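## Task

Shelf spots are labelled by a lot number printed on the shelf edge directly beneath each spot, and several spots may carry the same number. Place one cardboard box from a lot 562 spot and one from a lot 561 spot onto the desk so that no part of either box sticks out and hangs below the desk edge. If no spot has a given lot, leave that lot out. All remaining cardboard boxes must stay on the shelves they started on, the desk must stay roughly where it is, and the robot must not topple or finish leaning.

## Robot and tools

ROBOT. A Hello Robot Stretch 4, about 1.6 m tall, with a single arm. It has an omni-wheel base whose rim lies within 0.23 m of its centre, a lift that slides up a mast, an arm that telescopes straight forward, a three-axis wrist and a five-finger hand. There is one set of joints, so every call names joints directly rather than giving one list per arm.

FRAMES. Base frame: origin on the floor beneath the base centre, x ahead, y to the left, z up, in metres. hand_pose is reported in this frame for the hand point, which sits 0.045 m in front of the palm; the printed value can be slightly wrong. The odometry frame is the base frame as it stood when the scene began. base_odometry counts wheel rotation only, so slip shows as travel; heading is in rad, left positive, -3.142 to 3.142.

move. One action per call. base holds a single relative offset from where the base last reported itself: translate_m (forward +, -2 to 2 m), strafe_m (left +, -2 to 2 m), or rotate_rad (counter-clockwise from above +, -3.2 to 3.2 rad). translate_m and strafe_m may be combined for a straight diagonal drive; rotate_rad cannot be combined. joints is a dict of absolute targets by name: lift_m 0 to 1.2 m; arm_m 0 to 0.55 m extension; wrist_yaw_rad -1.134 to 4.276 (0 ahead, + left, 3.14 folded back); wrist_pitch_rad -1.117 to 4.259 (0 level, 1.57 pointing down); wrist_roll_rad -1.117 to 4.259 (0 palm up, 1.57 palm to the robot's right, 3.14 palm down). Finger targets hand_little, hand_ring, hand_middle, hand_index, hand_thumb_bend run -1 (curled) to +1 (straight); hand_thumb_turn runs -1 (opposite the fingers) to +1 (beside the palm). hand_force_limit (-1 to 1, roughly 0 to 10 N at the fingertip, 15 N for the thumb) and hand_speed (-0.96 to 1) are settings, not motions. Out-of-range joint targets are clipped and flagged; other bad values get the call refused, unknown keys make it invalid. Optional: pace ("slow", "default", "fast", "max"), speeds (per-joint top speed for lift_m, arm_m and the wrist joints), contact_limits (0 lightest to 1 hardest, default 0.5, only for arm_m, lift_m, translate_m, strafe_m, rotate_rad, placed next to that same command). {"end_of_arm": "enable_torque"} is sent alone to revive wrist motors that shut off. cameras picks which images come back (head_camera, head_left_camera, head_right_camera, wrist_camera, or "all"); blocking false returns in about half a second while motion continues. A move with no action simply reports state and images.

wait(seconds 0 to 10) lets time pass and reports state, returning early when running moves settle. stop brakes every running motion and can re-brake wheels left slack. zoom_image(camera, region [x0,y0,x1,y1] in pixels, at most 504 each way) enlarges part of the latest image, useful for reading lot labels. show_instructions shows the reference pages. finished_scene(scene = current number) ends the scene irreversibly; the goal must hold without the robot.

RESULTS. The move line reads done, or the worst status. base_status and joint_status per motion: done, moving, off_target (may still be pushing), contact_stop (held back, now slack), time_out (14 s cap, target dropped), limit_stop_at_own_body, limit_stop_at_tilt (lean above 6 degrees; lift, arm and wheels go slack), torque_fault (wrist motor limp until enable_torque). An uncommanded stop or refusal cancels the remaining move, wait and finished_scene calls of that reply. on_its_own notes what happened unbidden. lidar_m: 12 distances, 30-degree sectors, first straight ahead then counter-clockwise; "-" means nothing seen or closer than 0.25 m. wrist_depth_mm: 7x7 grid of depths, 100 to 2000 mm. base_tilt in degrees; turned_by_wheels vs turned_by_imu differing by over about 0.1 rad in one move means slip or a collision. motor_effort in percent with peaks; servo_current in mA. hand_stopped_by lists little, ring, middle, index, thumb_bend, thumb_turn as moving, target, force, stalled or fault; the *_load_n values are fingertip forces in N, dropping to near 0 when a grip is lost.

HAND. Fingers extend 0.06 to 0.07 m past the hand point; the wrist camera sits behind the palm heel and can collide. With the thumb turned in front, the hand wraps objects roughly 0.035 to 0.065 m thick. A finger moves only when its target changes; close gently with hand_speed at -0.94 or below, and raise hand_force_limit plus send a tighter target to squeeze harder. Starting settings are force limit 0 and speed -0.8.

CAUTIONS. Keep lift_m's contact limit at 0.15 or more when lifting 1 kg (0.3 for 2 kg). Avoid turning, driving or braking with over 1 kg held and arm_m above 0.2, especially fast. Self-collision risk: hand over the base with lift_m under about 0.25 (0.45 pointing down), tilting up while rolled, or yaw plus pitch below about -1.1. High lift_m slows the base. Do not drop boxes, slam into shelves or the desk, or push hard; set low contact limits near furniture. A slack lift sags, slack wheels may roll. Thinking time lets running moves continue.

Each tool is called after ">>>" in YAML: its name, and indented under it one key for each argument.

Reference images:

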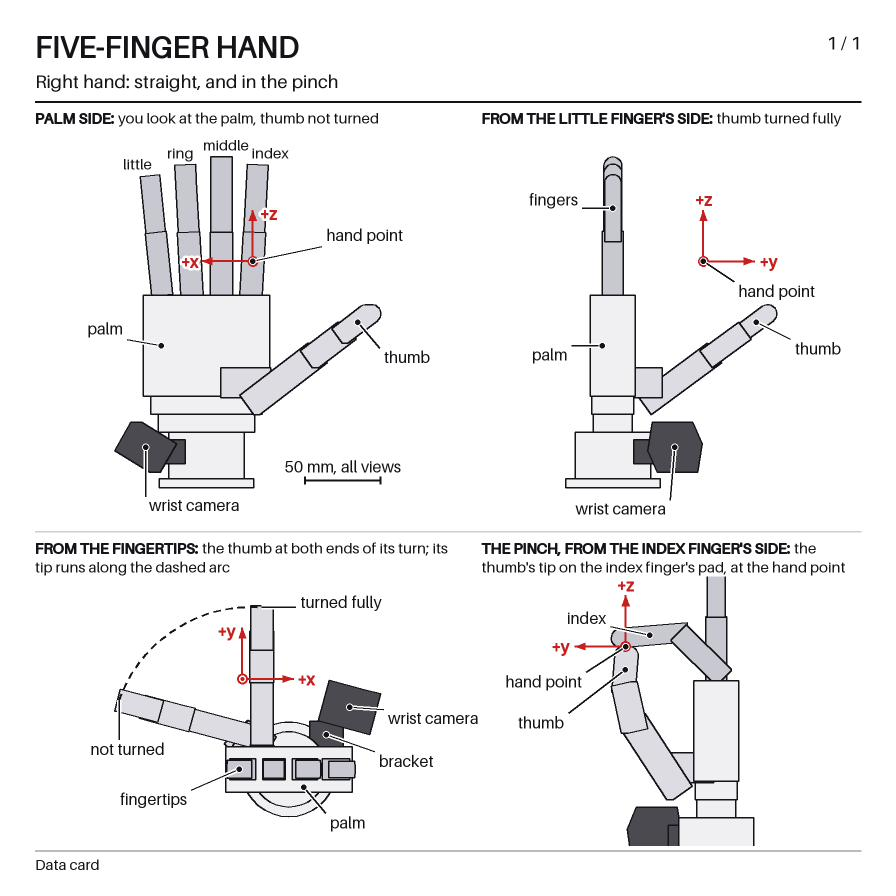

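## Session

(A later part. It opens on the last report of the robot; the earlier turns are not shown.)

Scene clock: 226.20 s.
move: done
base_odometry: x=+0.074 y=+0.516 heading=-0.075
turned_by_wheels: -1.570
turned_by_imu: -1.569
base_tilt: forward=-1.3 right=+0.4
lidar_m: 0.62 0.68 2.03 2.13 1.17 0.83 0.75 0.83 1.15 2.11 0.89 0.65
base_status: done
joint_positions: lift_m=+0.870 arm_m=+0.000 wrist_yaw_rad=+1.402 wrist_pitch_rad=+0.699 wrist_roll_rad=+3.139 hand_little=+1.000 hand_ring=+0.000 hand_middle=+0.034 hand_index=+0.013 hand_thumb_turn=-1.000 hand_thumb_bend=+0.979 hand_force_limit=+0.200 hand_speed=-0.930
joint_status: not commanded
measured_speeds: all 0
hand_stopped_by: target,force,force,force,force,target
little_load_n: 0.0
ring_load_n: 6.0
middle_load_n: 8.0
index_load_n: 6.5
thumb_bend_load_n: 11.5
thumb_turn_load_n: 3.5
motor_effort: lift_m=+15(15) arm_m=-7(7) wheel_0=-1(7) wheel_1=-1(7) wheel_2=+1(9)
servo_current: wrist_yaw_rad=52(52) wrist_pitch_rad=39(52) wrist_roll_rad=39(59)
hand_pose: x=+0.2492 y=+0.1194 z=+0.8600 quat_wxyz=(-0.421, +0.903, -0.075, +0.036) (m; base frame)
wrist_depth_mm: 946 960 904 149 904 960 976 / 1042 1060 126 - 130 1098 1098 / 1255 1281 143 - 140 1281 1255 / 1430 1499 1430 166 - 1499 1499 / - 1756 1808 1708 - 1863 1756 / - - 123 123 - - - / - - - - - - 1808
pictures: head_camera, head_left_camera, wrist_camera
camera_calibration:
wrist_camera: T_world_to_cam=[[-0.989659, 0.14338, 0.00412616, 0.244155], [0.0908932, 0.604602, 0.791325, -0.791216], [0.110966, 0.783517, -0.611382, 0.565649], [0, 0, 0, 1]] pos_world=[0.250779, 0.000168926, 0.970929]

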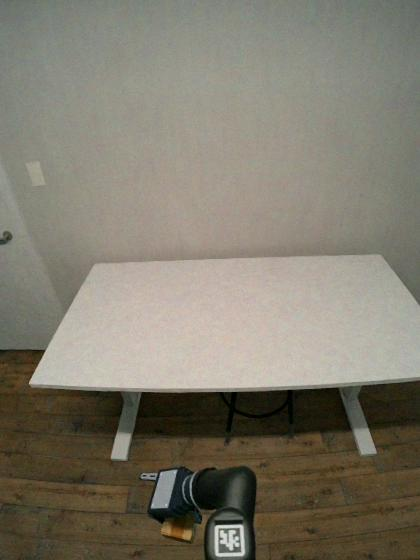

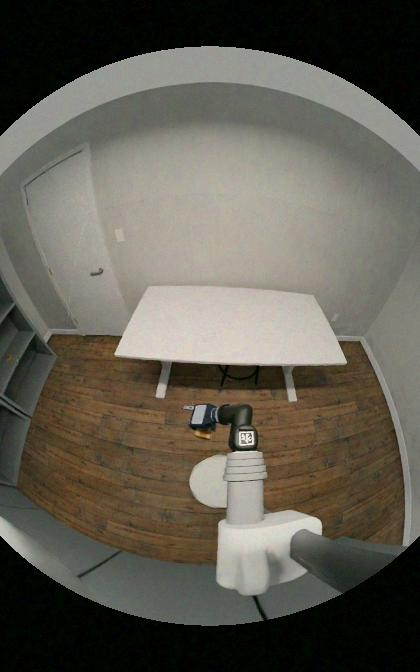

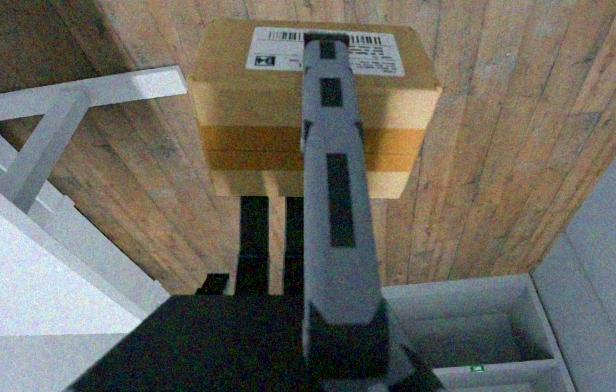

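>>> move:
  base: {"translate_m": 0.2}

>>> move:
  joints: {"arm_m": 0.32}

>>> move:
  joints: {"lift_m": 0.79}
  cameras: ["wrist_camera", "head_camera"]

>>> move:
  joints: {"lift_m": 0.777}
  pace: "slow"
  contact_limits: {"lift_m": 0.1}

Scene clock: 237.93 s.
move: done
base_odometry: x=+0.274 y=+0.501 heading=-0.075
turned_by_wheels: +0.000
turned_by_imu: -0.001
base_tilt: forward=-1.5 right=+0.5
lidar_m: 0.44 0.47 0.67 2.13 1.47 1.05 0.99 1.02 1.42 2.10 0.62 0.43
base_status: done
joint_positions: lift_m=+0.870 arm_m=+0.000 wrist_yaw_rad=+1.402 wrist_pitch_rad=+0.699 wrist_roll_rad=+3.139 hand_little=+1.000 hand_ring=+0.000 hand_middle=+0.034 hand_index=+0.013 hand_thumb_turn=-1.000 hand_thumb_bend=+0.979 hand_force_limit=+0.200 hand_speed=-0.930
joint_status: not commanded
measured_speeds: all 0
hand_stopped_by: target,force,force,force,force,target
little_load_n: 0.0
ring_load_n: 6.0
middle_load_n: 8.0
index_load_n: 6.0
thumb_bend_load_n: 11.5
thumb_turn_load_n: 3.5
motor_effort: lift_m=+15(15) arm_m=-6(7) wheel_0=+1(7) wheel_1=+0(6) wheel_2=+1(11)
servo_current: wrist_yaw_rad=46(52) wrist_pitch_rad=39(52) wrist_roll_rad=33(59)
hand_pose: x=+0.2492 y=+0.1194 z=+0.8600 quat_wxyz=(-0.421, +0.903, -0.075, +0.036) (m; base frame)
wrist_depth_mm: 253 960 917 149 917 960 976 / 281 1025 126 - 130 1078 1078 / 320 357 143 - 140 1281 1255 / 368 384 1430 166 - 1499 1499 / - - 530 1708 - 1921 1921 / - - 122 123 - - - / - - - - - - -
pictures: none

Scene clock: 240.00 s.
move: done
base_odometry: x=+0.274 y=+0.501 heading=-0.075
turned_by_wheels: +0.000
turned_by_imu: -0.001
base_tilt: forward=-1.3 right=+0.4
lidar_m: 0.42 0.45 0.67 2.12 1.41 1.04 0.99 1.06 1.45 2.10 0.62 0.48
base_status: not commanded
joint_positions: lift_m=+0.870 arm_m=+0.320 wrist_yaw_rad=+1.402 wrist_pitch_rad=+0.699 wrist_roll_rad=+3.139 hand_little=+1.000 hand_ring=+0.000 hand_middle=+0.034 hand_index=+0.013 hand_thumb_turn=-1.000 hand_thumb_bend=+0.979 hand_force_limit=+0.200 hand_speed=-0.930
joint_status: all done
measured_speeds: all 0
hand_stopped_by: target,force,force,force,force,target
little_load_n: 0.0
ring_load_n: 6.0
middle_load_n: 7.5
index_load_n: 6.0
thumb_bend_load_n: 11.5
thumb_turn_load_n: 4.0
motor_effort: lift_m=+15(15) arm_m=+7(9) wheel_0=+1(1) wheel_1=+1(1) wheel_2=+0(1)
servo_current: wrist_yaw_rad=46(59) wrist_pitch_rad=39(52) wrist_roll_rad=39(65)
hand_pose: x=+0.5685 y=+0.1194 z=+0.8600 quat_wxyz=(-0.421, +0.903, -0.075, +0.036) (m; base frame)
wrist_depth_mm: 243 246 230 147 232 250 976 / 272 276 128 - 129 1060 1078 / 317 319 143 - 140 1281 1281 / 364 379 353 160 - 1537 1537 / - - - - - 1921 1921 / - - 122 123 - - - / - - - - - - -
pictures: none

Scene clock: 241.30 s.
move: done
base_odometry: x=+0.274 y=+0.501 heading=-0.075
turned_by_wheels: +0.000
turned_by_imu: +0.000
base_tilt: forward=-1.3 right=+0.5
lidar_m: 0.43 0.47 0.66 2.13 1.41 1.02 0.99 1.03 1.42 2.11 0.64 0.45
base_status: not commanded
joint_positions: lift_m=+0.790 arm_m=+0.320 wrist_yaw_rad=+1.402 wrist_pitch_rad=+0.699 wrist_roll_rad=+3.139 hand_little=+1.000 hand_ring=+0.000 hand_middle=+0.034 hand_index=+0.013 hand_thumb_turn=-1.000 hand_thumb_bend=+0.979 hand_force_limit=+0.200 hand_speed=-0.930
joint_status: all done
measured_speeds: all 0
hand_stopped_by: target,force,force,force,force,target
little_load_n: 0.0
ring_load_n: 6.0
middle_load_n: 7.5
index_load_n: 6.5
thumb_bend_load_n: 11.5
thumb_turn_load_n: 3.5
motor_effort: lift_m=+15(16) arm_m=+7(7) wheel_0=+1(1) wheel_1=+1(1) wheel_2=+0(1)
servo_current: wrist_yaw_rad=46(52) wrist_pitch_rad=39(46) wrist_roll_rad=52(72)
hand_pose: x=+0.5685 y=+0.1194 z=+0.7800 quat_wxyz=(-0.421, +0.903, -0.075, +0.036) (m; base frame)
wrist_depth_mm: 163 165 155 149 155 163 - / 183 183 126 - 130 187 976 / 212 213 143 - 140 218 1160 / 255 255 248 159 - 271 1397 / 315 317 303 - - 1661 1756 / 394 370 122 123 - - - / - - - - - - -
pictures: head_camera, wrist_camera
camera_calibration:
wrist_camera: T_world_to_cam=[[-0.989659, 0.14338, 0.00412616, 0.560582], [0.0908932, 0.604602, 0.791325, -0.757021], [0.110966, 0.783517, -0.611382, 0.481357], [0, 0, 0, 1]] pos_world=[0.570179, 0.000168926, 0.891029]

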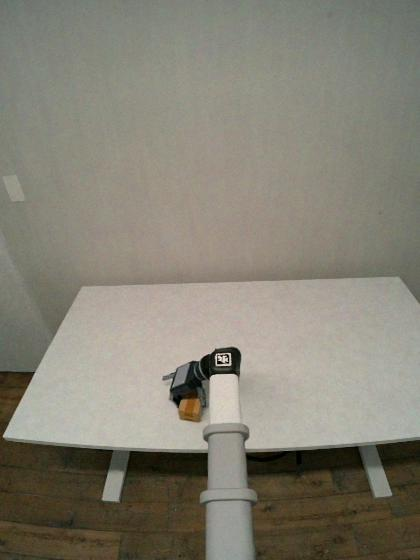

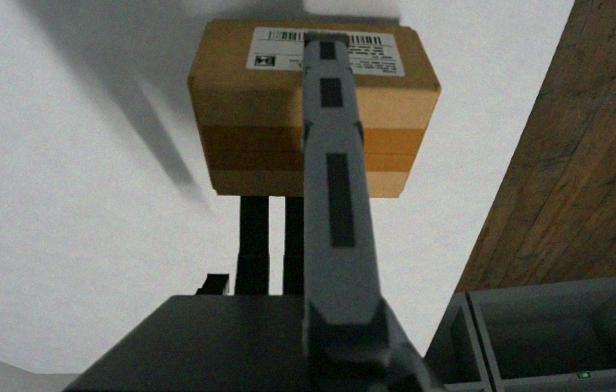

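Scene clock: 242.10 s.
move: done
base_odometry: x=+0.274 y=+0.501 heading=-0.075
turned_by_wheels: +0.000
turned_by_imu: +0.000
base_tilt: forward=-1.4 right=+0.4
lidar_m: 0.42 0.44 0.66 2.11 1.45 1.06 0.97 1.02 1.44 2.11 0.64 0.44
base_status: not commanded
joint_positions: lift_m=+0.778 arm_m=+0.320 wrist_yaw_rad=+1.402 wrist_pitch_rad=+0.699 wrist_roll_rad=+3.139 hand_little=+1.000 hand_ring=+0.000 hand_middle=+0.034 hand_index=+0.013 hand_thumb_turn=-1.000 hand_thumb_bend=+0.979 hand_force_limit=+0.200 hand_speed=-0.930
joint_status: all done
measured_speeds: all 0
hand_stopped_by: target,force,force,force,force,target
little_load_n: 0.0
ring_load_n: 5.5
middle_load_n: 6.5
index_load_n: 5.0
thumb_bend_load_n: 11.5
thumb_turn_load_n: 2.5
motor_effort: lift_m=+9(17) arm_m=+7(7) wheel_0=+1(1) wheel_1=+0(1) wheel_2=+0(1)
servo_current: wrist_yaw_rad=52(59) wrist_pitch_rad=46(46) wrist_roll_rad=52(59)
contact_limits: lift_m 0.1
hand_pose: x=+0.5686 y=+0.1194 z=+0.7675 quat_wxyz=(-0.421, +0.903, -0.075, +0.036) (m; base frame)
wrist_depth_mm: 153 153 146 147 151 159 - / 172 175 128 - 130 178 183 / 201 202 142 - 141 208 1160 / 239 241 226 165 - 249 1430 / 298 300 287 - - 345 1756 / 368 370 122 123 - - - / - - - - - - -
pictures: none

>>> move:
  joints: {"hand_index": 0.4, "hand_middle": 0.4, "hand_ring": 0.4, "hand_thumb_bend": 1.0, "hand_speed": -0.85}

>>> move:
  joints: {"hand_index": 1.0, "hand_middle": 1.0, "hand_ring": 1.0, "hand_speed": 0.2}

>>> move:
  joints: {"lift_m": 0.88}
  cameras: ["wrist_camera"]

>>> move:
  joints: {"arm_m": 0.0}
  cameras: ["head_camera"]

Scene clock: 249.97 s.
move: done
base_odometry: x=+0.274 y=+0.501 heading=-0.075
turned_by_wheels: +0.000
turned_by_imu: -0.001
base_tilt: forward=-1.5 right=+0.4
lidar_m: 0.42 0.46 0.66 2.13 1.45 1.04 0.98 1.03 1.44 2.09 0.64 0.44
base_status: not commanded
joint_positions: lift_m=+0.777 arm_m=+0.320 wrist_yaw_rad=+1.402 wrist_pitch_rad=+0.699 wrist_roll_rad=+3.139 hand_little=+1.000 hand_ring=+0.400 hand_middle=+0.400 hand_index=+0.400 hand_thumb_turn=-1.000 hand_thumb_bend=+1.000 hand_force_limit=+0.200 hand_speed=-0.850
joint_status: all done
measured_speeds: all 0
hand_stopped_by: target,target,target,target,target,target
little_load_n: 0.0
ring_load_n: -0.5
middle_load_n: 0.0
index_load_n: 0.0
thumb_bend_load_n: 0.0
thumb_turn_load_n: 0.0
motor_effort: lift_m=+15(15) arm_m=+7(7) wheel_0=+0(1) wheel_1=+0(1) wheel_2=+0(1)
servo_current: wrist_yaw_rad=46(59) wrist_pitch_rad=33(46) wrist_roll_rad=39(65)
contact_limits: lift_m 0.1
hand_pose: x=+0.5686 y=+0.1194 z=+0.7670 quat_wxyz=(-0.421, +0.903, -0.075, +0.036) (m; base frame)
wrist_depth_mm: 148 150 143 143 150 156 - / 167 168 121 124 134 174 175 / 194 196 132 - - 203 1182 / 231 234 218 158 - 244 1397 / 286 289 278 - - 1618 1808 / 355 355 122 123 - - - / - - - - - - -
pictures: none

Scene clock: 250.63 s.
move: done
base_odometry: x=+0.274 y=+0.501 heading=-0.075
turned_by_wheels: +0.000
turned_by_imu: +0.000
base_tilt: forward=-1.5 right=+0.6
lidar_m: 0.43 0.46 0.67 2.12 1.41 1.05 0.98 1.05 1.43 2.12 0.63 0.48
base_status: not commanded
joint_positions: lift_m=+0.777 arm_m=+0.320 wrist_yaw_rad=+1.402 wrist_pitch_rad=+0.699 wrist_roll_rad=+3.139 hand_little=+1.000 hand_ring=+1.000 hand_middle=+1.000 hand_index=+1.000 hand_thumb_turn=-1.000 hand_thumb_bend=+1.000 hand_force_limit=+0.200 hand_speed=+0.200
joint_status: all done
measured_speeds: all 0
hand_stopped_by: target,target,target,target,target,target
little_load_n: 0.0
ring_load_n: 0.0
middle_load_n: 0.0
index_load_n: 0.0
thumb_bend_load_n: 0.0
thumb_turn_load_n: 0.0
motor_effort: lift_m=+15(15) arm_m=+7(7) wheel_0=+0(0) wheel_1=+0(1) wheel_2=+0(0)
servo_current: wrist_yaw_rad=46(52) wrist_pitch_rad=46(46) wrist_roll_rad=39(65)
contact_limits: lift_m 0.1
hand_pose: x=+0.5686 y=+0.1194 z=+0.7670 quat_wxyz=(-0.421, +0.903, -0.075, +0.036) (m; base frame)
wrist_depth_mm: 148 150 143 144 150 156 - / 167 169 121 125 134 175 174 / 195 196 132 - - 203 1205 / 232 233 227 158 - 245 1397 / 286 289 279 282 - 1576 1808 / 355 357 122 - - - - / - - - - - - -
pictures: none

Scene clock: 252.10 s.
move: done
base_odometry: x=+0.274 y=+0.501 heading=-0.075
turned_by_wheels: +0.000
turned_by_imu: +0.000
base_tilt: forward=-1.4 right=+0.4
lidar_m: 0.43 0.44 0.65 2.12 1.45 1.04 0.98 1.03 1.43 2.11 0.62 0.45
base_status: not commanded
joint_positions: lift_m=+0.880 arm_m=+0.320 wrist_yaw_rad=+1.402 wrist_pitch_rad=+0.699 wrist_roll_rad=+3.139 hand_little=+1.000 hand_ring=+1.000 hand_middle=+1.000 hand_index=+1.000 hand_thumb_turn=-1.000 hand_thumb_bend=+1.000 hand_force_limit=+0.200 hand_speed=+0.200
joint_status: all done
measured_speeds: all 0
hand_stopped_by: target,target,target,target,target,target
little_load_n: 0.0
ring_load_n: 0.0
middle_load_n: 0.0
index_load_n: 0.0
thumb_bend_load_n: 0.0
thumb_turn_load_n: 0.0
motor_effort: lift_m=+24(32) arm_m=+7(7) wheel_0=+0(0) wheel_1=+0(1) wheel_2=+0(0)
servo_current: wrist_yaw_rad=46(52) wrist_pitch_rad=39(52) wrist_roll_rad=52(59)
hand_pose: x=+0.5686 y=+0.1194 z=+0.8692 quat_wxyz=(-0.421, +0.903, -0.075, +0.036) (m; base frame)
wrist_depth_mm: 246 253 243 198 248 946 1008 / 279 283 287 289 291 1078 1118 / 325 329 332 334 342 1281 1308 / 387 389 382 384 - 1537 1576 / - - - - - 1921 - / - - 122 - - - - / - - - - - - -
pictures: wrist_camera
camera_calibration:
wrist_camera: T_world_to_cam=[[-0.989639, 0.143521, 0.0041218, 0.560207], [0.0909903, 0.604693, 0.791244, -0.827504], [0.111068, 0.783421, -0.611487, 0.535875], [0, 0, 0, 1]] pos_world=[0.570179, 0.000169563, 0.980129]

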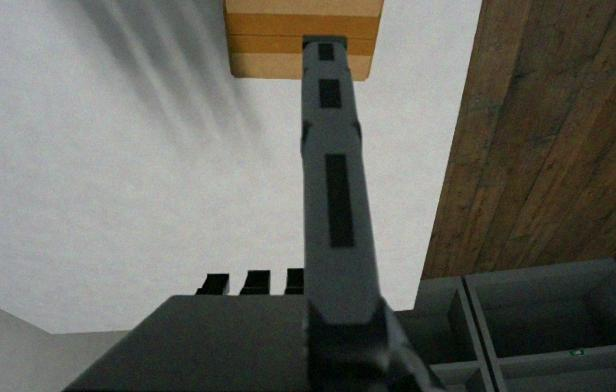

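Scene clock: 254.17 s.
move: done
base_odometry: x=+0.274 y=+0.501 heading=-0.075
turned_by_wheels: +0.000
turned_by_imu: -0.001
base_tilt: forward=-1.5 right=+0.5
lidar_m: 0.42 0.47 0.64 2.13 1.41 1.03 0.98 1.04 1.43 2.11 0.59 0.47
base_status: not commanded
joint_positions: lift_m=+0.880 arm_m=+0.000 wrist_yaw_rad=+1.402 wrist_pitch_rad=+0.699 wrist_roll_rad=+3.139 hand_little=+1.000 hand_ring=+1.000 hand_middle=+1.000 hand_index=+1.000 hand_thumb_turn=-1.000 hand_thumb_bend=+1.000 hand_force_limit=+0.200 hand_speed=+0.200
joint_status: all done
measured_speeds: all 0
hand_stopped_by: target,target,target,target,target,target
little_load_n: 0.0
ring_load_n: -0.5
middle_load_n: 0.0
index_load_n: 0.0
thumb_bend_load_n: 0.0
thumb_turn_load_n: 0.0
motor_effort: lift_m=+24(25) arm_m=-7(10) wheel_0=+0(0) wheel_1=+0(1) wheel_2=+0(1)
servo_current: wrist_yaw_rad=46(52) wrist_pitch_rad=39(52) wrist_roll_rad=39(65)
hand_pose: x=+0.2492 y=+0.1194 z=+0.8692 quat_wxyz=(-0.421, +0.903, -0.075, +0.036) (m; base frame)
wrist_depth_mm: 259 960 960 931 976 1008 1008 / 289 1025 1138 1078 1118 1118 1138 / 327 366 1281 1281 - 1281 1308 / 389 392 1537 1537 - 1537 1576 / - - 1808 1756 - 1921 - / - - 122 - - - - / - - - - - - -
pictures: head_camera

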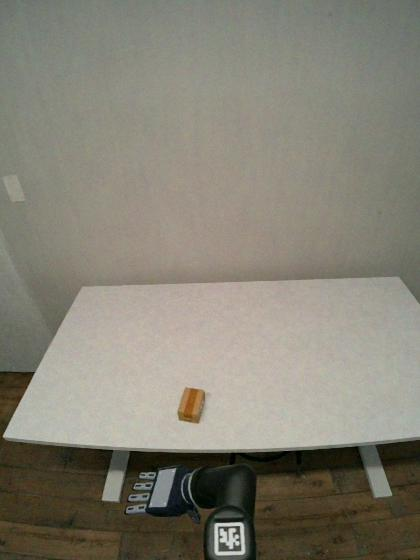

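>>> move:
  base: {"translate_m": -0.25, "strafe_m": -1.57}
  joints: {"lift_m": 0.5}

>>> move:
  cameras: ["head_right_camera"]

Scene clock: 281.53 s.
move: done
base_odometry: x=-0.093 y=-1.046 heading=-0.075
turned_by_wheels: +0.000
turned_by_imu: -0.010
base_tilt: forward=-1.4 right=+0.5
lidar_m: 1.51 0.99 1.02 3.08 1.06 0.86 2.18 0.80 0.58 0.53 0.58 0.79
base_status: done
joint_positions: lift_m=+0.500 arm_m=+0.000 wrist_yaw_rad=+1.402 wrist_pitch_rad=+0.699 wrist_roll_rad=+3.139 hand_little=+1.000 hand_ring=+1.000 hand_middle=+1.000 hand_index=+1.000 hand_thumb_turn=-1.000 hand_thumb_bend=+1.000 hand_force_limit=+0.200 hand_speed=+0.200
joint_status: all done
measured_speeds: all 0
hand_stopped_by: target,target,target,target,target,target
little_load_n: 0.0
ring_load_n: 0.0
middle_load_n: 0.0
index_load_n: 0.0
thumb_bend_load_n: 0.0
thumb_turn_load_n: 0.0
motor_effort: lift_m=+16(21) arm_m=-6(7) wheel_0=-1(8) wheel_1=+1(10) wheel_2=+2(8)
servo_current: wrist_yaw_rad=46(59) wrist_pitch_rad=46(52) wrist_roll_rad=52(72)
hand_pose: x=+0.2492 y=+0.1194 z=+0.4899 quat_wxyz=(-0.421, +0.903, -0.075, +0.036) (m; base frame)
wrist_depth_mm: 585 597 591 580 597 615 615 / 654 661 668 661 683 691 691 / 768 768 778 788 - 798 809 / 904 917 931 931 - 946 976 / 1098 1078 1078 1118 - 1182 1205 / 1308 1397 123 - - 1576 1618 / - - - - - - -
pictures: none

Scene clock: 281.53 s.
base_odometry: x=-0.093 y=-1.046 heading=-0.075
turned_by_wheels: +0.000
turned_by_imu: +0.000
base_tilt: forward=-1.4 right=+0.5
lidar_m: 1.51 0.99 1.02 3.08 1.06 0.86 2.18 0.80 0.58 0.53 0.58 0.79
base_status: done
joint_positions: lift_m=+0.500 arm_m=+0.000 wrist_yaw_rad=+1.402 wrist_pitch_rad=+0.699 wrist_roll_rad=+3.139 hand_little=+1.000 hand_ring=+1.000 hand_middle=+1.000 hand_index=+1.000 hand_thumb_turn=-1.000 hand_thumb_bend=+1.000 hand_force_limit=+0.200 hand_speed=+0.200
joint_status: all done
measured_speeds: all 0
hand_stopped_by: target,target,target,target,target,target
little_load_n: 0.0
ring_load_n: 0.0
middle_load_n: 0.0
index_load_n: 0.0
thumb_bend_load_n: 0.0
thumb_turn_load_n: 0.0
motor_effort: lift_m=+16(21) arm_m=-6(7) wheel_0=-1(8) wheel_1=+1(10) wheel_2=+2(8)
servo_current: wrist_yaw_rad=46(59) wrist_pitch_rad=46(52) wrist_roll_rad=52(72)
hand_pose: x=+0.2492 y=+0.1194 z=+0.4899 quat_wxyz=(-0.421, +0.903, -0.075, +0.036) (m; base frame)
wrist_depth_mm: 585 597 591 580 597 615 615 / 654 661 668 661 683 691 691 / 768 768 778 788 - 798 809 / 904 917 931 931 - 946 976 / 1098 1078 1078 1118 - 1182 1205 / 1308 1397 123 - - 1576 1618 / - - - - - - -
pictures: head_right_camera

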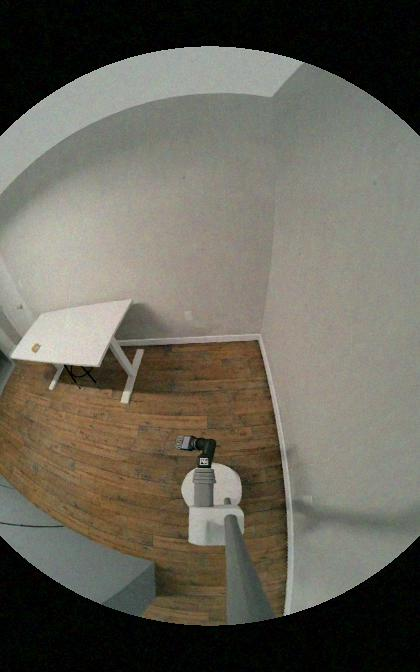

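>>> move:
  base: {"translate_m": -1.7}

>>> move:
  base: {"strafe_m": 0.95}
  cameras: ["head_camera", "head_left_camera"]

>>> zoom_image:
  camera: "head_camera"
  region: [120, 230, 300, 480]

Scene clock: 293.87 s.
move: done
base_odometry: x=-1.788 y=-0.919 heading=-0.075
turned_by_wheels: +0.000
turned_by_imu: -0.004
base_tilt: forward=-1.5 right=+0.5
lidar_m: 2.19 0.65 0.67 1.83 0.73 0.51 0.48 0.52 0.60 0.54 0.57 0.81
base_status: done
joint_positions: lift_m=+0.500 arm_m=+0.000 wrist_yaw_rad=+1.402 wrist_pitch_rad=+0.699 wrist_roll_rad=+3.139 hand_little=+1.000 hand_ring=+1.000 hand_middle=+1.000 hand_index=+1.000 hand_thumb_turn=-1.000 hand_thumb_bend=+1.000 hand_force_limit=+0.200 hand_speed=+0.200
joint_status: not commanded
measured_speeds: all 0
hand_stopped_by: target,target,target,target,target,target
little_load_n: 0.0
ring_load_n: 0.0
middle_load_n: 0.0
index_load_n: 0.0
thumb_bend_load_n: 0.0
thumb_turn_load_n: 0.0
motor_effort: lift_m=+16(16) arm_m=-6(7) wheel_0=-2(8) wheel_1=+1(7) wheel_2=-2(12)
servo_current: wrist_yaw_rad=39(52) wrist_pitch_rad=39(52) wrist_roll_rad=52(65)
hand_pose: x=+0.2492 y=+0.1194 z=+0.4899 quat_wxyz=(-0.421, +0.903, -0.075, +0.036) (m; base frame)
wrist_depth_mm: 591 591 591 580 597 615 615 / 647 668 676 661 683 683 683 / 741 741 768 788 - 798 798 / - - - 931 - 960 976 / - - - 1098 - 1182 1160 / - - 122 - - 1576 1430 / - - - - - - -
pictures: none

Scene clock: 298.37 s.
move: done
base_odometry: x=-1.717 y=+0.028 heading=-0.075
turned_by_wheels: +0.000
turned_by_imu: +0.003
base_tilt: forward=-1.4 right=+0.5
lidar_m: 0.44 0.47 0.66 1.81 0.74 0.53 0.49 0.50 0.72 1.52 0.64 0.48
base_status: done
joint_positions: lift_m=+0.500 arm_m=+0.000 wrist_yaw_rad=+1.402 wrist_pitch_rad=+0.699 wrist_roll_rad=+3.139 hand_little=+1.000 hand_ring=+1.000 hand_middle=+1.000 hand_index=+1.000 hand_thumb_turn=-1.000 hand_thumb_bend=+1.000 hand_force_limit=+0.200 hand_speed=+0.200
joint_status: not commanded
measured_speeds: all 0
hand_stopped_by: target,target,target,target,target,target
little_load_n: 0.0
ring_load_n: 0.0
middle_load_n: 0.0
index_load_n: 0.0
thumb_bend_load_n: 0.0
thumb_turn_load_n: 0.0
motor_effort: lift_m=+16(16) arm_m=-6(7) wheel_0=+0(11) wheel_1=-1(9) wheel_2=-1(8)
servo_current: wrist_yaw_rad=52(52) wrist_pitch_rad=39(52) wrist_roll_rad=59(72)
hand_pose: x=+0.2492 y=+0.1194 z=+0.4899 quat_wxyz=(-0.421, +0.903, -0.075, +0.036) (m; base frame)
wrist_depth_mm: - - 585 574 597 615 615 / - - 661 654 683 691 683 / - - 741 778 - 798 809 / - - 597 946 - 960 960 / - - 484 1060 - 1182 1182 / - - 122 - - 1576 1430 / - - - - - - -
pictures: head_camera, head_left_camera

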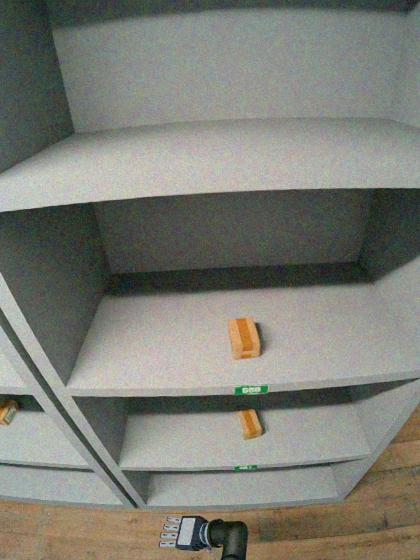

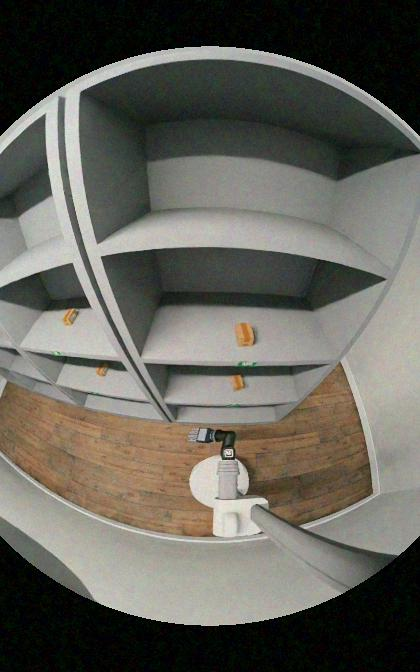

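Scaled by 2.016 from the camera's 420x560 image, which has a finer 1200x1600 frame.

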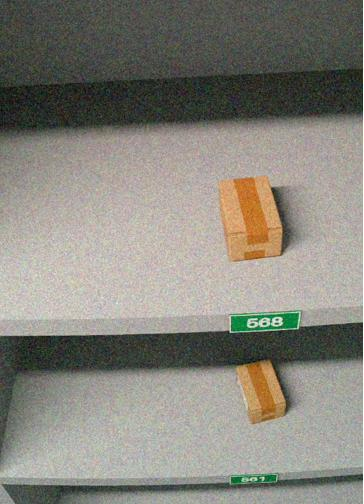

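Lower one may be 561.

>>> zoom_image:
  camera: "head_camera"
  region: [220, 395, 280, 480]

Scaled by 5.929 from the camera's 420x560 image, which has a finer 1200x1600 frame.

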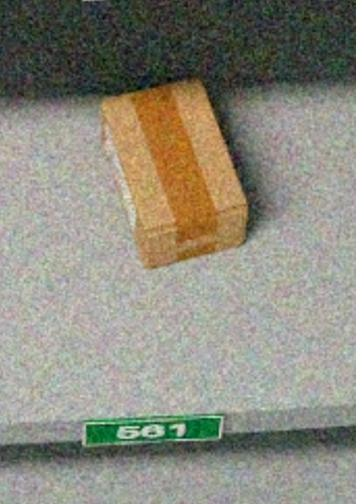

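>>> move:
  base: {"translate_m": 0.12, "strafe_m": -0.225}
  joints: {"lift_m": 0.65}

>>> move:
  joints: {"arm_m": 0.2, "wrist_yaw_rad": 1.75}
  cameras: ["head_camera", "wrist_camera"]

>>> zoom_image:
  camera: "wrist_camera"
  region: [100, 0, 350, 180]

Scene clock: 322.13 s.
move: done
base_odometry: x=-1.614 y=-0.205 heading=-0.075
turned_by_wheels: +0.000
turned_by_imu: -0.002
base_tilt: forward=-1.4 right=+0.5
lidar_m: 0.32 0.35 0.50 1.36 0.91 0.64 0.60 0.65 0.89 1.29 1.37 0.35
base_status: done
joint_positions: lift_m=+0.650 arm_m=+0.000 wrist_yaw_rad=+1.402 wrist_pitch_rad=+0.699 wrist_roll_rad=+3.139 hand_little=+1.000 hand_ring=+1.000 hand_middle=+1.000 hand_index=+1.000 hand_thumb_turn=-1.000 hand_thumb_bend=+1.000 hand_force_limit=+0.200 hand_speed=+0.200
joint_status: all done
measured_speeds: all 0
hand_stopped_by: target,target,target,target,target,target
little_load_n: 0.0
ring_load_n: 0.0
middle_load_n: 0.0
index_load_n: 0.0
thumb_bend_load_n: 0.0
thumb_turn_load_n: 0.0
motor_effort: lift_m=+24(28) arm_m=-6(6) wheel_0=+0(10) wheel_1=-2(7) wheel_2=-1(8)
servo_current: wrist_yaw_rad=46(52) wrist_pitch_rad=39(52) wrist_roll_rad=52(65)
hand_pose: x=+0.2492 y=+0.1194 z=+0.6392 quat_wxyz=(-0.421, +0.903, -0.075, +0.036) (m; base frame)
wrist_depth_mm: - - - 723 750 768 759 / - - - 798 854 854 866 / 235 - - - - 991 1008 / 247 - - - - 1182 1205 / - - - - - 1499 1430 / - - 122 - - - - / - - - - - - -
pictures: none

Scene clock: 323.83 s.
move: done
base_odometry: x=-1.614 y=-0.205 heading=-0.075
turned_by_wheels: +0.000
turned_by_imu: +0.000
base_tilt: forward=-1.5 right=+0.4
lidar_m: 0.31 0.34 0.51 1.35 0.92 0.65 0.60 0.67 0.87 1.28 1.31 0.35
base_status: not commanded
joint_positions: lift_m=+0.650 arm_m=+0.200 wrist_yaw_rad=+1.747 wrist_pitch_rad=+0.699 wrist_roll_rad=+3.139 hand_little=+1.000 hand_ring=+1.000 hand_middle=+1.000 hand_index=+1.000 hand_thumb_turn=-1.000 hand_thumb_bend=+1.000 hand_force_limit=+0.200 hand_speed=+0.200
joint_status: all done
measured_speeds: all 0
hand_stopped_by: target,target,target,target,target,target
little_load_n: 0.0
ring_load_n: 0.0
middle_load_n: 0.0
index_load_n: 0.0
thumb_bend_load_n: 0.0
thumb_turn_load_n: 0.0
motor_effort: lift_m=+24(24) arm_m=+7(9) wheel_0=+0(0) wheel_1=-1(2) wheel_2=-1(1)
servo_current: wrist_yaw_rad=46(111) wrist_pitch_rad=46(52) wrist_roll_rad=52(65)
hand_pose: x=+0.4035 y=+0.1387 z=+0.6392 quat_wxyz=(-0.421, +0.903, +0.081, -0.037) (m; base frame)
wrist_depth_mm: - 176 171 118 - 768 759 / - 179 187 - 854 854 854 / - 202 203 - - 1008 1008 / - - - - - 1205 1160 / - - - - - 1430 - / - - 122 - - - - / - - - - - - -
pictures: head_camera, wrist_camera
camera_calibration:
wrist_camera: T_world_to_cam=[[-0.979754, -0.200162, 0.00420417, 0.438626], [-0.119139, 0.599782, 0.791244, -0.55672], [-0.160899, 0.774724, -0.611486, 0.509369], [0, 0, 0, 1]] pos_world=[0.445375, 0.027087, 0.750129]

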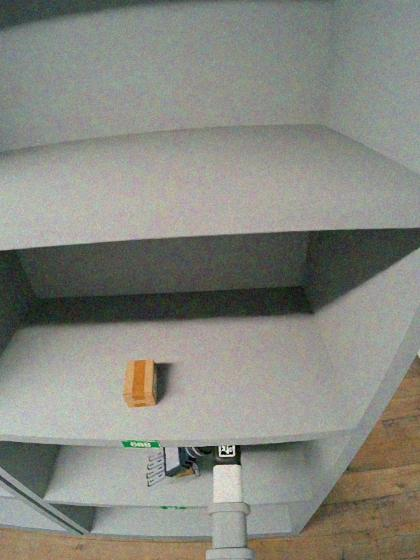

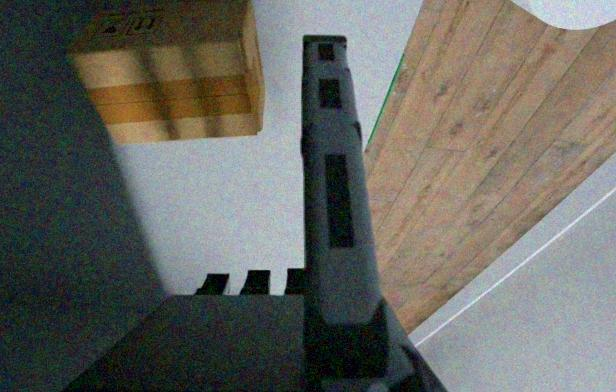

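Scaled by 2.016.

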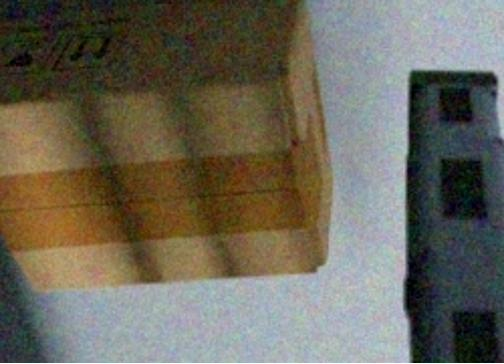

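>>> move:
  joints: {"arm_m": 0.284, "wrist_yaw_rad": 1.83}
  cameras: ["wrist_camera"]

Scene clock: 342.27 s.
move: done
base_odometry: x=-1.614 y=-0.205 heading=-0.075
turned_by_wheels: +0.000
turned_by_imu: -0.001
base_tilt: forward=-1.4 right=+0.4
lidar_m: 0.33 0.36 0.51 1.34 0.90 0.65 0.61 0.64 0.88 1.28 1.37 0.37
base_status: not commanded
joint_positions: lift_m=+0.650 arm_m=+0.284 wrist_yaw_rad=+1.827 wrist_pitch_rad=+0.699 wrist_roll_rad=+3.139 hand_little=+1.000 hand_ring=+1.000 hand_middle=+1.000 hand_index=+1.000 hand_thumb_turn=-1.000 hand_thumb_bend=+1.000 hand_force_limit=+0.200 hand_speed=+0.200
joint_status: all done
measured_speeds: all 0
hand_stopped_by: target,target,target,target,target,target
little_load_n: 0.0
ring_load_n: 0.0
middle_load_n: 0.0
index_load_n: 0.0
thumb_bend_load_n: 0.0
thumb_turn_load_n: 0.0
motor_effort: lift_m=+24(24) arm_m=+7(8) wheel_0=+0(1) wheel_1=-1(2) wheel_2=-1(1)
servo_current: wrist_yaw_rad=46(78) wrist_pitch_rad=46(46) wrist_roll_rad=39(59)
hand_pose: x=+0.4763 y=+0.1409 z=+0.6392 quat_wxyz=(-0.419, +0.899, +0.117, -0.053) (m; base frame)
wrist_depth_mm: - - 183 185 - - 549 / - - - 177 - - 854 / - - - - - 1025 991 / - - - - - 1205 1182 / - - - - - 1464 - / - - 122 - - - - / - - - - - - -
pictures: wrist_camera
camera_calibration:
wrist_camera: T_world_to_cam=[[-0.960623, -0.277822, 0.00416036, 0.512251], [-0.166728, 0.588341, 0.791238, -0.525165], [-0.222271, 0.759388, -0.611494, 0.550831], [0, 0, 0, 1]] pos_world=[0.526955, 0.0329962, 0.750229]

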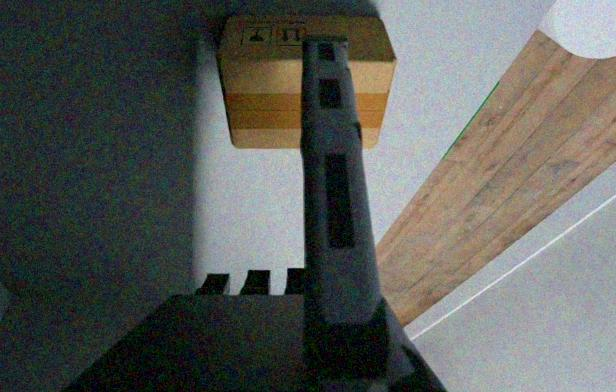

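>>> move:
  joints: {"lift_m": 0.60}
  contact_limits: {"lift_m": 0.2}
  cameras: ["wrist_camera", "head_camera"]

>>> zoom_image:
  camera: "head_camera"
  region: [150, 490, 200, 520]

>>> move:
  joints: {"hand_index": 0.0, "hand_middle": 0.0, "hand_ring": 0.0, "hand_force_limit": -0.4, "hand_speed": -0.93}
  cameras: ["wrist_camera"]

Scene clock: 353.80 s.
move: done
base_odometry: x=-1.614 y=-0.205 heading=-0.075
turned_by_wheels: +0.000
turned_by_imu: -0.001
base_tilt: forward=-1.3 right=+0.6
lidar_m: 0.31 0.33 0.50 1.35 0.93 0.66 0.61 0.66 0.90 1.26 1.36 0.37
base_status: not commanded
joint_positions: lift_m=+0.600 arm_m=+0.284 wrist_yaw_rad=+1.827 wrist_pitch_rad=+0.699 wrist_roll_rad=+3.139 hand_little=+1.000 hand_ring=+1.000 hand_middle=+1.000 hand_index=+1.000 hand_thumb_turn=-1.000 hand_thumb_bend=+1.000 hand_force_limit=+0.200 hand_speed=+0.200
joint_status: all done
measured_speeds: all 0
hand_stopped_by: target,target,target,target,target,target
little_load_n: 0.0
ring_load_n: 0.0
middle_load_n: 0.0
index_load_n: 0.0
thumb_bend_load_n: 0.0
thumb_turn_load_n: 0.0
motor_effort: lift_m=+14(23) arm_m=+7(7) wheel_0=+0(1) wheel_1=-1(2) wheel_2=-1(1)
servo_current: wrist_yaw_rad=46(52) wrist_pitch_rad=39(46) wrist_roll_rad=46(59)
contact_limits: lift_m 0.2
hand_pose: x=+0.4763 y=+0.1409 z=+0.5901 quat_wxyz=(-0.419, +0.899, +0.117, -0.053) (m; base frame)
wrist_depth_mm: - - - - - - - / - - 158 160 157 - - / - - 146 - 148 - 960 / - - 173 175 - 1182 1138 / - - - - - 1397 1281 / - - 122 - - - - / - - - - - - -
pictures: head_camera, wrist_camera
camera_calibration:
wrist_camera: T_world_to_cam=[[-0.960623, -0.277822, 0.00416036, 0.512456], [-0.166728, 0.588341, 0.791238, -0.486236], [-0.222271, 0.759388, -0.611494, 0.520745], [0, 0, 0, 1]] pos_world=[0.526955, 0.0329962, 0.701029]

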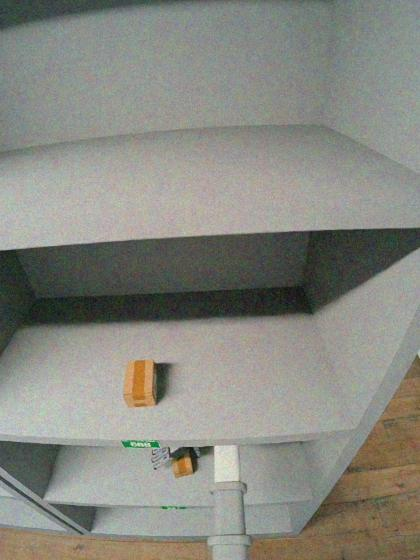

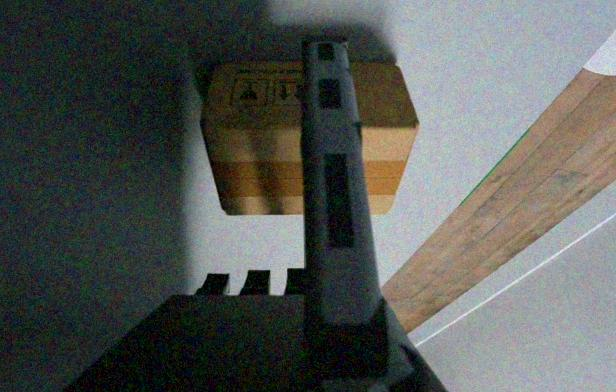

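Scaled by 10.080 from the camera's 420x560 image, which has a finer 1200x1600 frame.

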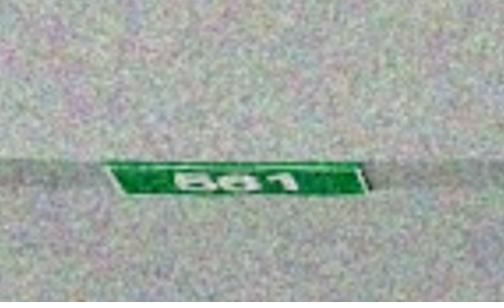

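Scene clock: 359.20 s.
move: off_target
base_odometry: x=-1.614 y=-0.205 heading=-0.075
turned_by_wheels: +0.000
turned_by_imu: -0.001
base_tilt: forward=-1.4 right=+0.5
lidar_m: 0.32 0.32 0.49 1.36 0.94 0.63 0.61 0.63 0.91 1.27 1.34 0.34
base_status: not commanded
joint_positions: lift_m=+0.600 arm_m=+0.284 wrist_yaw_rad=+1.827 wrist_pitch_rad=+0.699 wrist_roll_rad=+3.139 hand_little=+1.000 hand_ring=+0.011 hand_middle=+0.044 hand_index=+0.017 hand_thumb_turn=-1.000 hand_thumb_bend=+1.000 hand_force_limit=-0.400 hand_speed=-0.930
joint_status: hand_middle off_target (ended at +0.044, target +0.000); the others done
measured_speeds: all 0
hand_stopped_by: target,force,force,force,target,target
little_load_n: 0.0
ring_load_n: 3.5
middle_load_n: 2.5
index_load_n: 3.5
thumb_bend_load_n: 1.5
thumb_turn_load_n: 2.0
motor_effort: lift_m=+14(14) arm_m=+7(7) wheel_0=+0(1) wheel_1=-1(2) wheel_2=-1(1)
servo_current: wrist_yaw_rad=52(59) wrist_pitch_rad=39(46) wrist_roll_rad=59(65)
contact_limits: lift_m 0.2
hand_pose: x=+0.4763 y=+0.1409 z=+0.5901 quat_wxyz=(-0.419, +0.899, +0.117, -0.053) (m; base frame)
wrist_depth_mm: - - 145 141 140 - - / - - 129 126 132 - - / - - 145 - 143 - 960 / - - 167 167 - 1160 1138 / - - - - - 1366 1281 / - - 122 123 - - - / - - - - - - -
pictures: wrist_camera
camera_calibration:
wrist_camera: T_world_to_cam=[[-0.960623, -0.277822, 0.00416036, 0.512456], [-0.166728, 0.588341, 0.791238, -0.486236], [-0.222271, 0.759388, -0.611494, 0.520745], [0, 0, 0, 1]] pos_world=[0.526955, 0.0329962, 0.701029]

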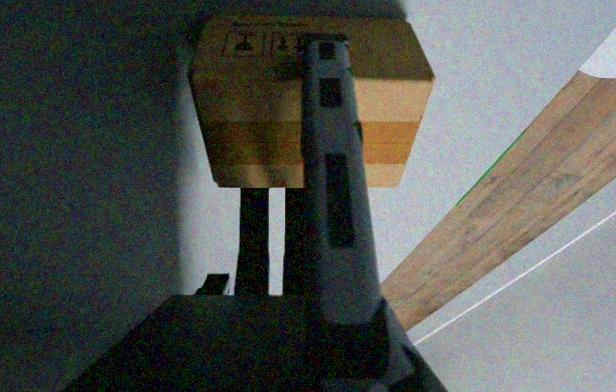

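>>> move:
  joints: {"hand_thumb_bend": 0.5, "hand_force_limit": 0.2, "hand_speed": -0.93}

>>> move:
  joints: {"hand_index": -0.3, "hand_middle": -0.3, "hand_ring": -0.3, "hand_force_limit": 0.2}

>>> move:
  joints: {"lift_m": 0.64}
  pace: "slow"
  cameras: ["wrist_camera"]

>>> move:
  joints: {"arm_m": 0.0}

>>> move:
  base: {"translate_m": -0.13}
  joints: {"wrist_yaw_rad": 1.4}
  cameras: ["head_camera"]

>>> zoom_image:
  camera: "head_camera"
  region: [130, 430, 210, 500]

Scene clock: 374.37 s.
move: off_target
base_odometry: x=-1.614 y=-0.205 heading=-0.075
turned_by_wheels: +0.000
turned_by_imu: -0.001
base_tilt: forward=-1.3 right=+0.5
lidar_m: 0.32 0.33 0.51 1.35 0.89 0.67 0.61 0.65 0.91 1.29 1.33 0.36
base_status: not commanded
joint_positions: lift_m=+0.600 arm_m=+0.284 wrist_yaw_rad=+1.827 wrist_pitch_rad=+0.699 wrist_roll_rad=+3.139 hand_little=+1.000 hand_ring=+0.011 hand_middle=+0.044 hand_index=+0.017 hand_thumb_turn=-1.000 hand_thumb_bend=+0.982 hand_force_limit=+0.200 hand_speed=-0.930
joint_status: hand_thumb_bend off_target (ended at +0.982, target +0.500); the others done
measured_speeds: all 0
hand_stopped_by: target,force,force,force,force,target
little_load_n: 0.0
ring_load_n: 4.0
middle_load_n: 3.5
index_load_n: 3.5
thumb_bend_load_n: 9.0
thumb_turn_load_n: 2.5
motor_effort: lift_m=+14(14) arm_m=+7(7) wheel_0=+1(1) wheel_1=-1(2) wheel_2=-1(1)
servo_current: wrist_yaw_rad=46(52) wrist_pitch_rad=39(46) wrist_roll_rad=52(72)
contact_limits: lift_m 0.2
hand_pose: x=+0.4763 y=+0.1409 z=+0.5901 quat_wxyz=(-0.419, +0.899, +0.117, -0.053) (m; base frame)
wrist_depth_mm: - - 145 141 140 - - / - - 129 126 131 - - / - - 145 - 143 - 976 / - - 167 167 - 1160 1118 / - - - - - 1397 1281 / - - 122 123 - - - / - - - - - - -
pictures: none

Scene clock: 375.73 s.
move: off_target
base_odometry: x=-1.614 y=-0.205 heading=-0.075
turned_by_wheels: +0.000
turned_by_imu: +0.000
base_tilt: forward=-1.4 right=+0.6
lidar_m: 0.32 0.35 0.50 1.33 0.91 0.65 0.61 0.66 0.86 1.28 1.33 0.31
base_status: not commanded
joint_positions: lift_m=+0.600 arm_m=+0.284 wrist_yaw_rad=+1.827 wrist_pitch_rad=+0.699 wrist_roll_rad=+3.139 hand_little=+1.000 hand_ring=-0.006 hand_middle=+0.033 hand_index=+0.006 hand_thumb_turn=-1.000 hand_thumb_bend=+0.982 hand_force_limit=+0.200 hand_speed=-0.930
joint_status: hand_ring off_target (ended at -0.006, target -0.300); hand_middle off_target (ended at +0.033, target -0.300); hand_index off_target (ended at +0.006, target -0.300); the others done
measured_speeds: all 0
hand_stopped_by: target,force,force,force,force,target
little_load_n: 0.0
ring_load_n: 7.5
middle_load_n: 5.5
index_load_n: 6.5
thumb_bend_load_n: 10.5
thumb_turn_load_n: 4.5
motor_effort: lift_m=+14(14) arm_m=+7(7) wheel_0=+0(1) wheel_1=-1(2) wheel_2=-1(1)
servo_current: wrist_yaw_rad=46(52) wrist_pitch_rad=39(46) wrist_roll_rad=33(59)
contact_limits: lift_m 0.2
hand_pose: x=+0.4763 y=+0.1409 z=+0.5901 quat_wxyz=(-0.419, +0.899, +0.117, -0.053) (m; base frame)
wrist_depth_mm: - - 144 140 144 - - / - - 128 126 132 - - / - - 145 - 143 - 960 / - - 166 167 - 1160 1138 / - - - - - 1397 1281 / - - 122 123 - - - / - - - - - - -
pictures: none

Scene clock: 376.90 s.
move: done
base_odometry: x=-1.614 y=-0.205 heading=-0.075
turned_by_wheels: +0.000
turned_by_imu: +0.000
base_tilt: forward=-1.4 right=+0.5
lidar_m: 0.32 0.36 0.50 1.37 0.91 0.64 0.60 0.64 0.90 1.28 1.36 0.35
base_status: not commanded
joint_positions: lift_m=+0.640 arm_m=+0.284 wrist_yaw_rad=+1.827 wrist_pitch_rad=+0.699 wrist_roll_rad=+3.139 hand_little=+1.000 hand_ring=-0.006 hand_middle=+0.033 hand_index=+0.006 hand_thumb_turn=-1.000 hand_thumb_bend=+0.982 hand_force_limit=+0.200 hand_speed=-0.930
joint_status: all done
measured_speeds: all 0
hand_stopped_by: target,force,force,force,force,target
little_load_n: 0.0
ring_load_n: 7.5
middle_load_n: 5.5
index_load_n: 6.0
thumb_bend_load_n: 10.5
thumb_turn_load_n: 5.0
motor_effort: lift_m=+25(28) arm_m=+7(7) wheel_0=+0(1) wheel_1=-1(2) wheel_2=-1(1)
servo_current: wrist_yaw_rad=46(52) wrist_pitch_rad=33(46) wrist_roll_rad=46(59)
hand_pose: x=+0.4763 y=+0.1409 z=+0.6292 quat_wxyz=(-0.419, +0.899, +0.117, -0.053) (m; base frame)
wrist_depth_mm: - - 144 140 139 - 539 / - - 128 126 132 - 842 / - - 145 - 143 991 991 / - - 167 167 - 1182 1160 / - - - - - 1397 - / - - 122 123 - - - / - - - - - - -
pictures: wrist_camera
camera_calibration:
wrist_camera: T_world_to_cam=[[-0.960623, -0.277822, 0.00416036, 0.512293], [-0.166728, 0.588341, 0.791238, -0.517173], [-0.222271, 0.759388, -0.611494, 0.544655], [0, 0, 0, 1]] pos_world=[0.526955, 0.0329962, 0.740129]

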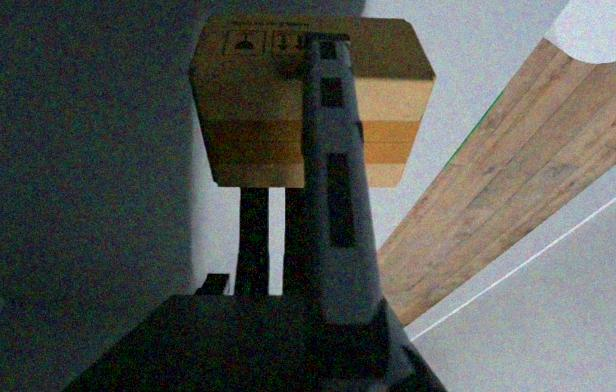

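Scene clock: 378.87 s.
move: done
base_odometry: x=-1.614 y=-0.205 heading=-0.075
turned_by_wheels: +0.000
turned_by_imu: -0.001
base_tilt: forward=-1.4 right=+0.4
lidar_m: 0.32 0.34 0.48 1.34 0.94 0.65 0.61 0.62 0.89 1.28 1.33 0.36
base_status: not commanded
joint_positions: lift_m=+0.640 arm_m=+0.000 wrist_yaw_rad=+1.828 wrist_pitch_rad=+0.699 wrist_roll_rad=+3.139 hand_little=+1.000 hand_ring=-0.006 hand_middle=+0.033 hand_index=+0.006 hand_thumb_turn=-1.000 hand_thumb_bend=+0.982 hand_force_limit=+0.200 hand_speed=-0.930
joint_status: all done
measured_speeds: all 0
hand_stopped_by: target,force,force,force,force,target
little_load_n: 0.0
ring_load_n: 7.5
middle_load_n: 5.5
index_load_n: 6.5
thumb_bend_load_n: 10.5
thumb_turn_load_n: 5.0
motor_effort: lift_m=+25(25) arm_m=-7(10) wheel_0=+0(1) wheel_1=-1(2) wheel_2=-1(1)
servo_current: wrist_yaw_rad=46(52) wrist_pitch_rad=46(52) wrist_roll_rad=33(65)
hand_pose: x=+0.1929 y=+0.1409 z=+0.6292 quat_wxyz=(-0.419, +0.899, +0.117, -0.053) (m; base frame)
wrist_depth_mm: - - 151 147 155 732 759 / - - 128 126 131 854 842 / - - 150 - 143 1008 960 / - 362 1118 173 - 1138 - / - 549 1336 1281 - - - / - - 122 123 - - - / - - - - - - -
pictures: none

Scene clock: 380.60 s.
move: done
base_odometry: x=-1.744 y=-0.195 heading=-0.076
turned_by_wheels: +0.000
turned_by_imu: -0.001
base_tilt: forward=-1.5 right=+0.5
lidar_m: 0.46 0.49 0.66 1.88 0.72 0.51 0.48 0.52 0.71 1.28 1.37 0.51
base_status: done
joint_positions: lift_m=+0.640 arm_m=+0.000 wrist_yaw_rad=+1.403 wrist_pitch_rad=+0.699 wrist_roll_rad=+3.139 hand_little=+1.000 hand_ring=-0.006 hand_middle=+0.033 hand_index=+0.006 hand_thumb_turn=-1.000 hand_thumb_bend=+0.982 hand_force_limit=+0.200 hand_speed=-0.930
joint_status: all done
measured_speeds: all 0
hand_stopped_by: target,force,force,force,force,target
little_load_n: 0.0
ring_load_n: 7.5
middle_load_n: 5.5
index_load_n: 6.5
thumb_bend_load_n: 10.5
thumb_turn_load_n: 4.5
motor_effort: lift_m=+25(25) arm_m=-7(7) wheel_0=+0(6) wheel_1=-1(6) wheel_2=-2(10)
servo_current: wrist_yaw_rad=39(143) wrist_pitch_rad=39(46) wrist_roll_rad=39(65)
hand_pose: x=+0.2491 y=+0.1194 z=+0.6292 quat_wxyz=(-0.421, +0.903, -0.075, +0.036) (m; base frame)
wrist_depth_mm: - - 151 147 155 732 759 / - - 128 126 132 854 842 / - - 145 - 143 991 991 / - - 167 167 - 1182 1182 / - - - - - 1464 1336 / - - 123 123 - 1863 - / - - - - - - -
pictures: head_camera

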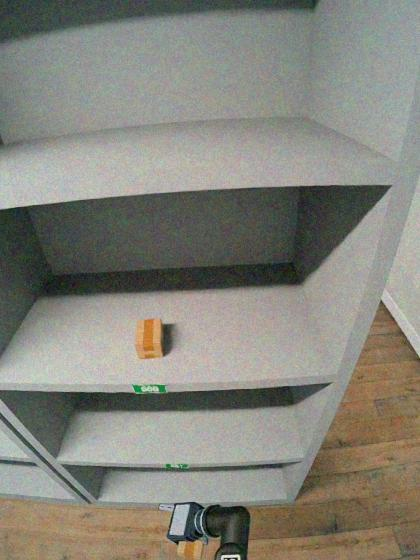

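Scaled by 6.300 from the camera's 420x560 image, which has a finer 1200x1600 frame.

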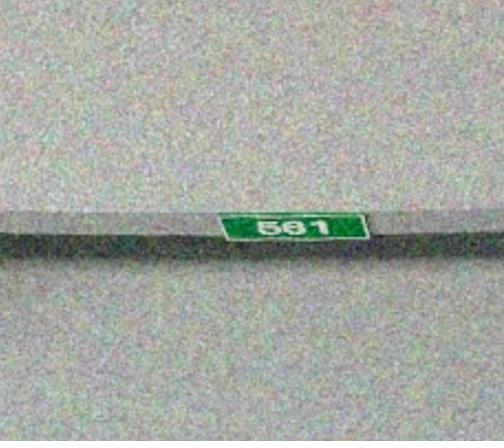

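>>> zoom_image:
  camera: "head_camera"
  region: [160, 458, 192, 474]

>>> zoom_image:
  camera: "head_camera"
  region: [130, 380, 170, 398]

Scaled by 15.750 from the camera's 420x560 image, which has a finer 1200x1600 frame.

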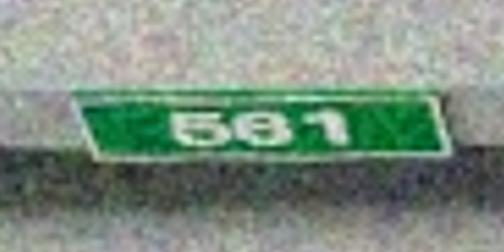

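Scaled by 12.600 from the camera's 420x560 image, which has a finer 1200x1600 frame.

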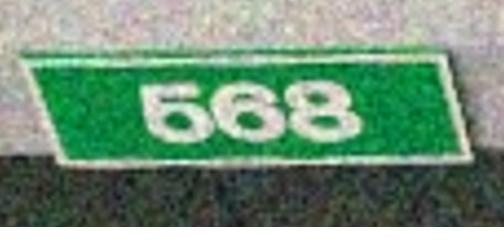

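>>> move:
  base: {"strafe_m": -0.75}

>>> move:
  base: {"translate_m": 1.7}
  joints: {"lift_m": 0.88}

Scene clock: 400.77 s.
move: done
base_odometry: x=-1.801 y=-0.943 heading=-0.076
turned_by_wheels: +0.000
turned_by_imu: -0.006
base_tilt: forward=-1.5 right=+0.5
lidar_m: 2.08 0.65 0.69 1.85 0.74 0.48 0.47 0.51 0.58 0.53 0.55 0.79
base_status: done
joint_positions: lift_m=+0.640 arm_m=+0.000 wrist_yaw_rad=+1.402 wrist_pitch_rad=+0.699 wrist_roll_rad=+3.139 hand_little=+1.000 hand_ring=-0.006 hand_middle=+0.033 hand_index=+0.006 hand_thumb_turn=-1.000 hand_thumb_bend=+0.982 hand_force_limit=+0.200 hand_speed=-0.930
joint_status: not commanded
measured_speeds: all 0
hand_stopped_by: target,force,force,force,force,target
little_load_n: 0.0
ring_load_n: 7.5
middle_load_n: 5.5
index_load_n: 6.5
thumb_bend_load_n: 10.5
thumb_turn_load_n: 5.0
motor_effort: lift_m=+25(25) arm_m=-6(7) wheel_0=-1(10) wheel_1=+2(9) wheel_2=-1(9)
servo_current: wrist_yaw_rad=46(52) wrist_pitch_rad=39(46) wrist_roll_rad=52(65)
hand_pose: x=+0.2491 y=+0.1194 z=+0.6292 quat_wxyz=(-0.421, +0.903, -0.075, +0.036) (m; base frame)
wrist_depth_mm: 723 732 691 147 155 732 759 / 809 809 128 125 132 842 842 / 917 - 145 - 143 991 991 / - - 167 167 - 1182 1182 / - - - - - 1464 1308 / - - 122 123 - 1808 - / - - - - - - -
pictures: none

Scene clock: 407.93 s.
move: done
base_odometry: x=-0.106 y=-1.071 heading=-0.076
turned_by_wheels: +0.000
turned_by_imu: -0.002
base_tilt: forward=-1.5 right=+0.5
lidar_m: 1.51 1.08 1.02 3.04 1.07 0.86 2.18 0.79 0.55 0.50 0.51 0.75
base_status: done
joint_positions: lift_m=+0.880 arm_m=+0.000 wrist_yaw_rad=+1.402 wrist_pitch_rad=+0.699 wrist_roll_rad=+3.139 hand_little=+1.000 hand_ring=-0.006 hand_middle=+0.033 hand_index=+0.006 hand_thumb_turn=-1.000 hand_thumb_bend=+0.982 hand_force_limit=+0.200 hand_speed=-0.930
joint_status: all done
measured_speeds: all 0
hand_stopped_by: target,force,force,force,force,target
little_load_n: 0.0
ring_load_n: 7.5
middle_load_n: 5.5
index_load_n: 6.5
thumb_bend_load_n: 10.5
thumb_turn_load_n: 5.0
motor_effort: lift_m=+24(30) arm_m=-6(7) wheel_0=+0(7) wheel_1=+1(6) wheel_2=+0(13)
servo_current: wrist_yaw_rad=52(59) wrist_pitch_rad=39(52) wrist_roll_rad=52(65)
hand_pose: x=+0.2491 y=+0.1194 z=+0.8692 quat_wxyz=(-0.421, +0.903, -0.075, +0.036) (m; base frame)
wrist_depth_mm: 960 976 904 147 156 976 991 / 1078 1098 129 126 132 1118 1118 / 1229 1255 150 - 143 1308 1308 / 1366 1537 1499 172 - 1576 1576 / - 1808 1708 1708 - 1921 1863 / - 1863 123 123 - - - / - - - - - - -
pictures: none


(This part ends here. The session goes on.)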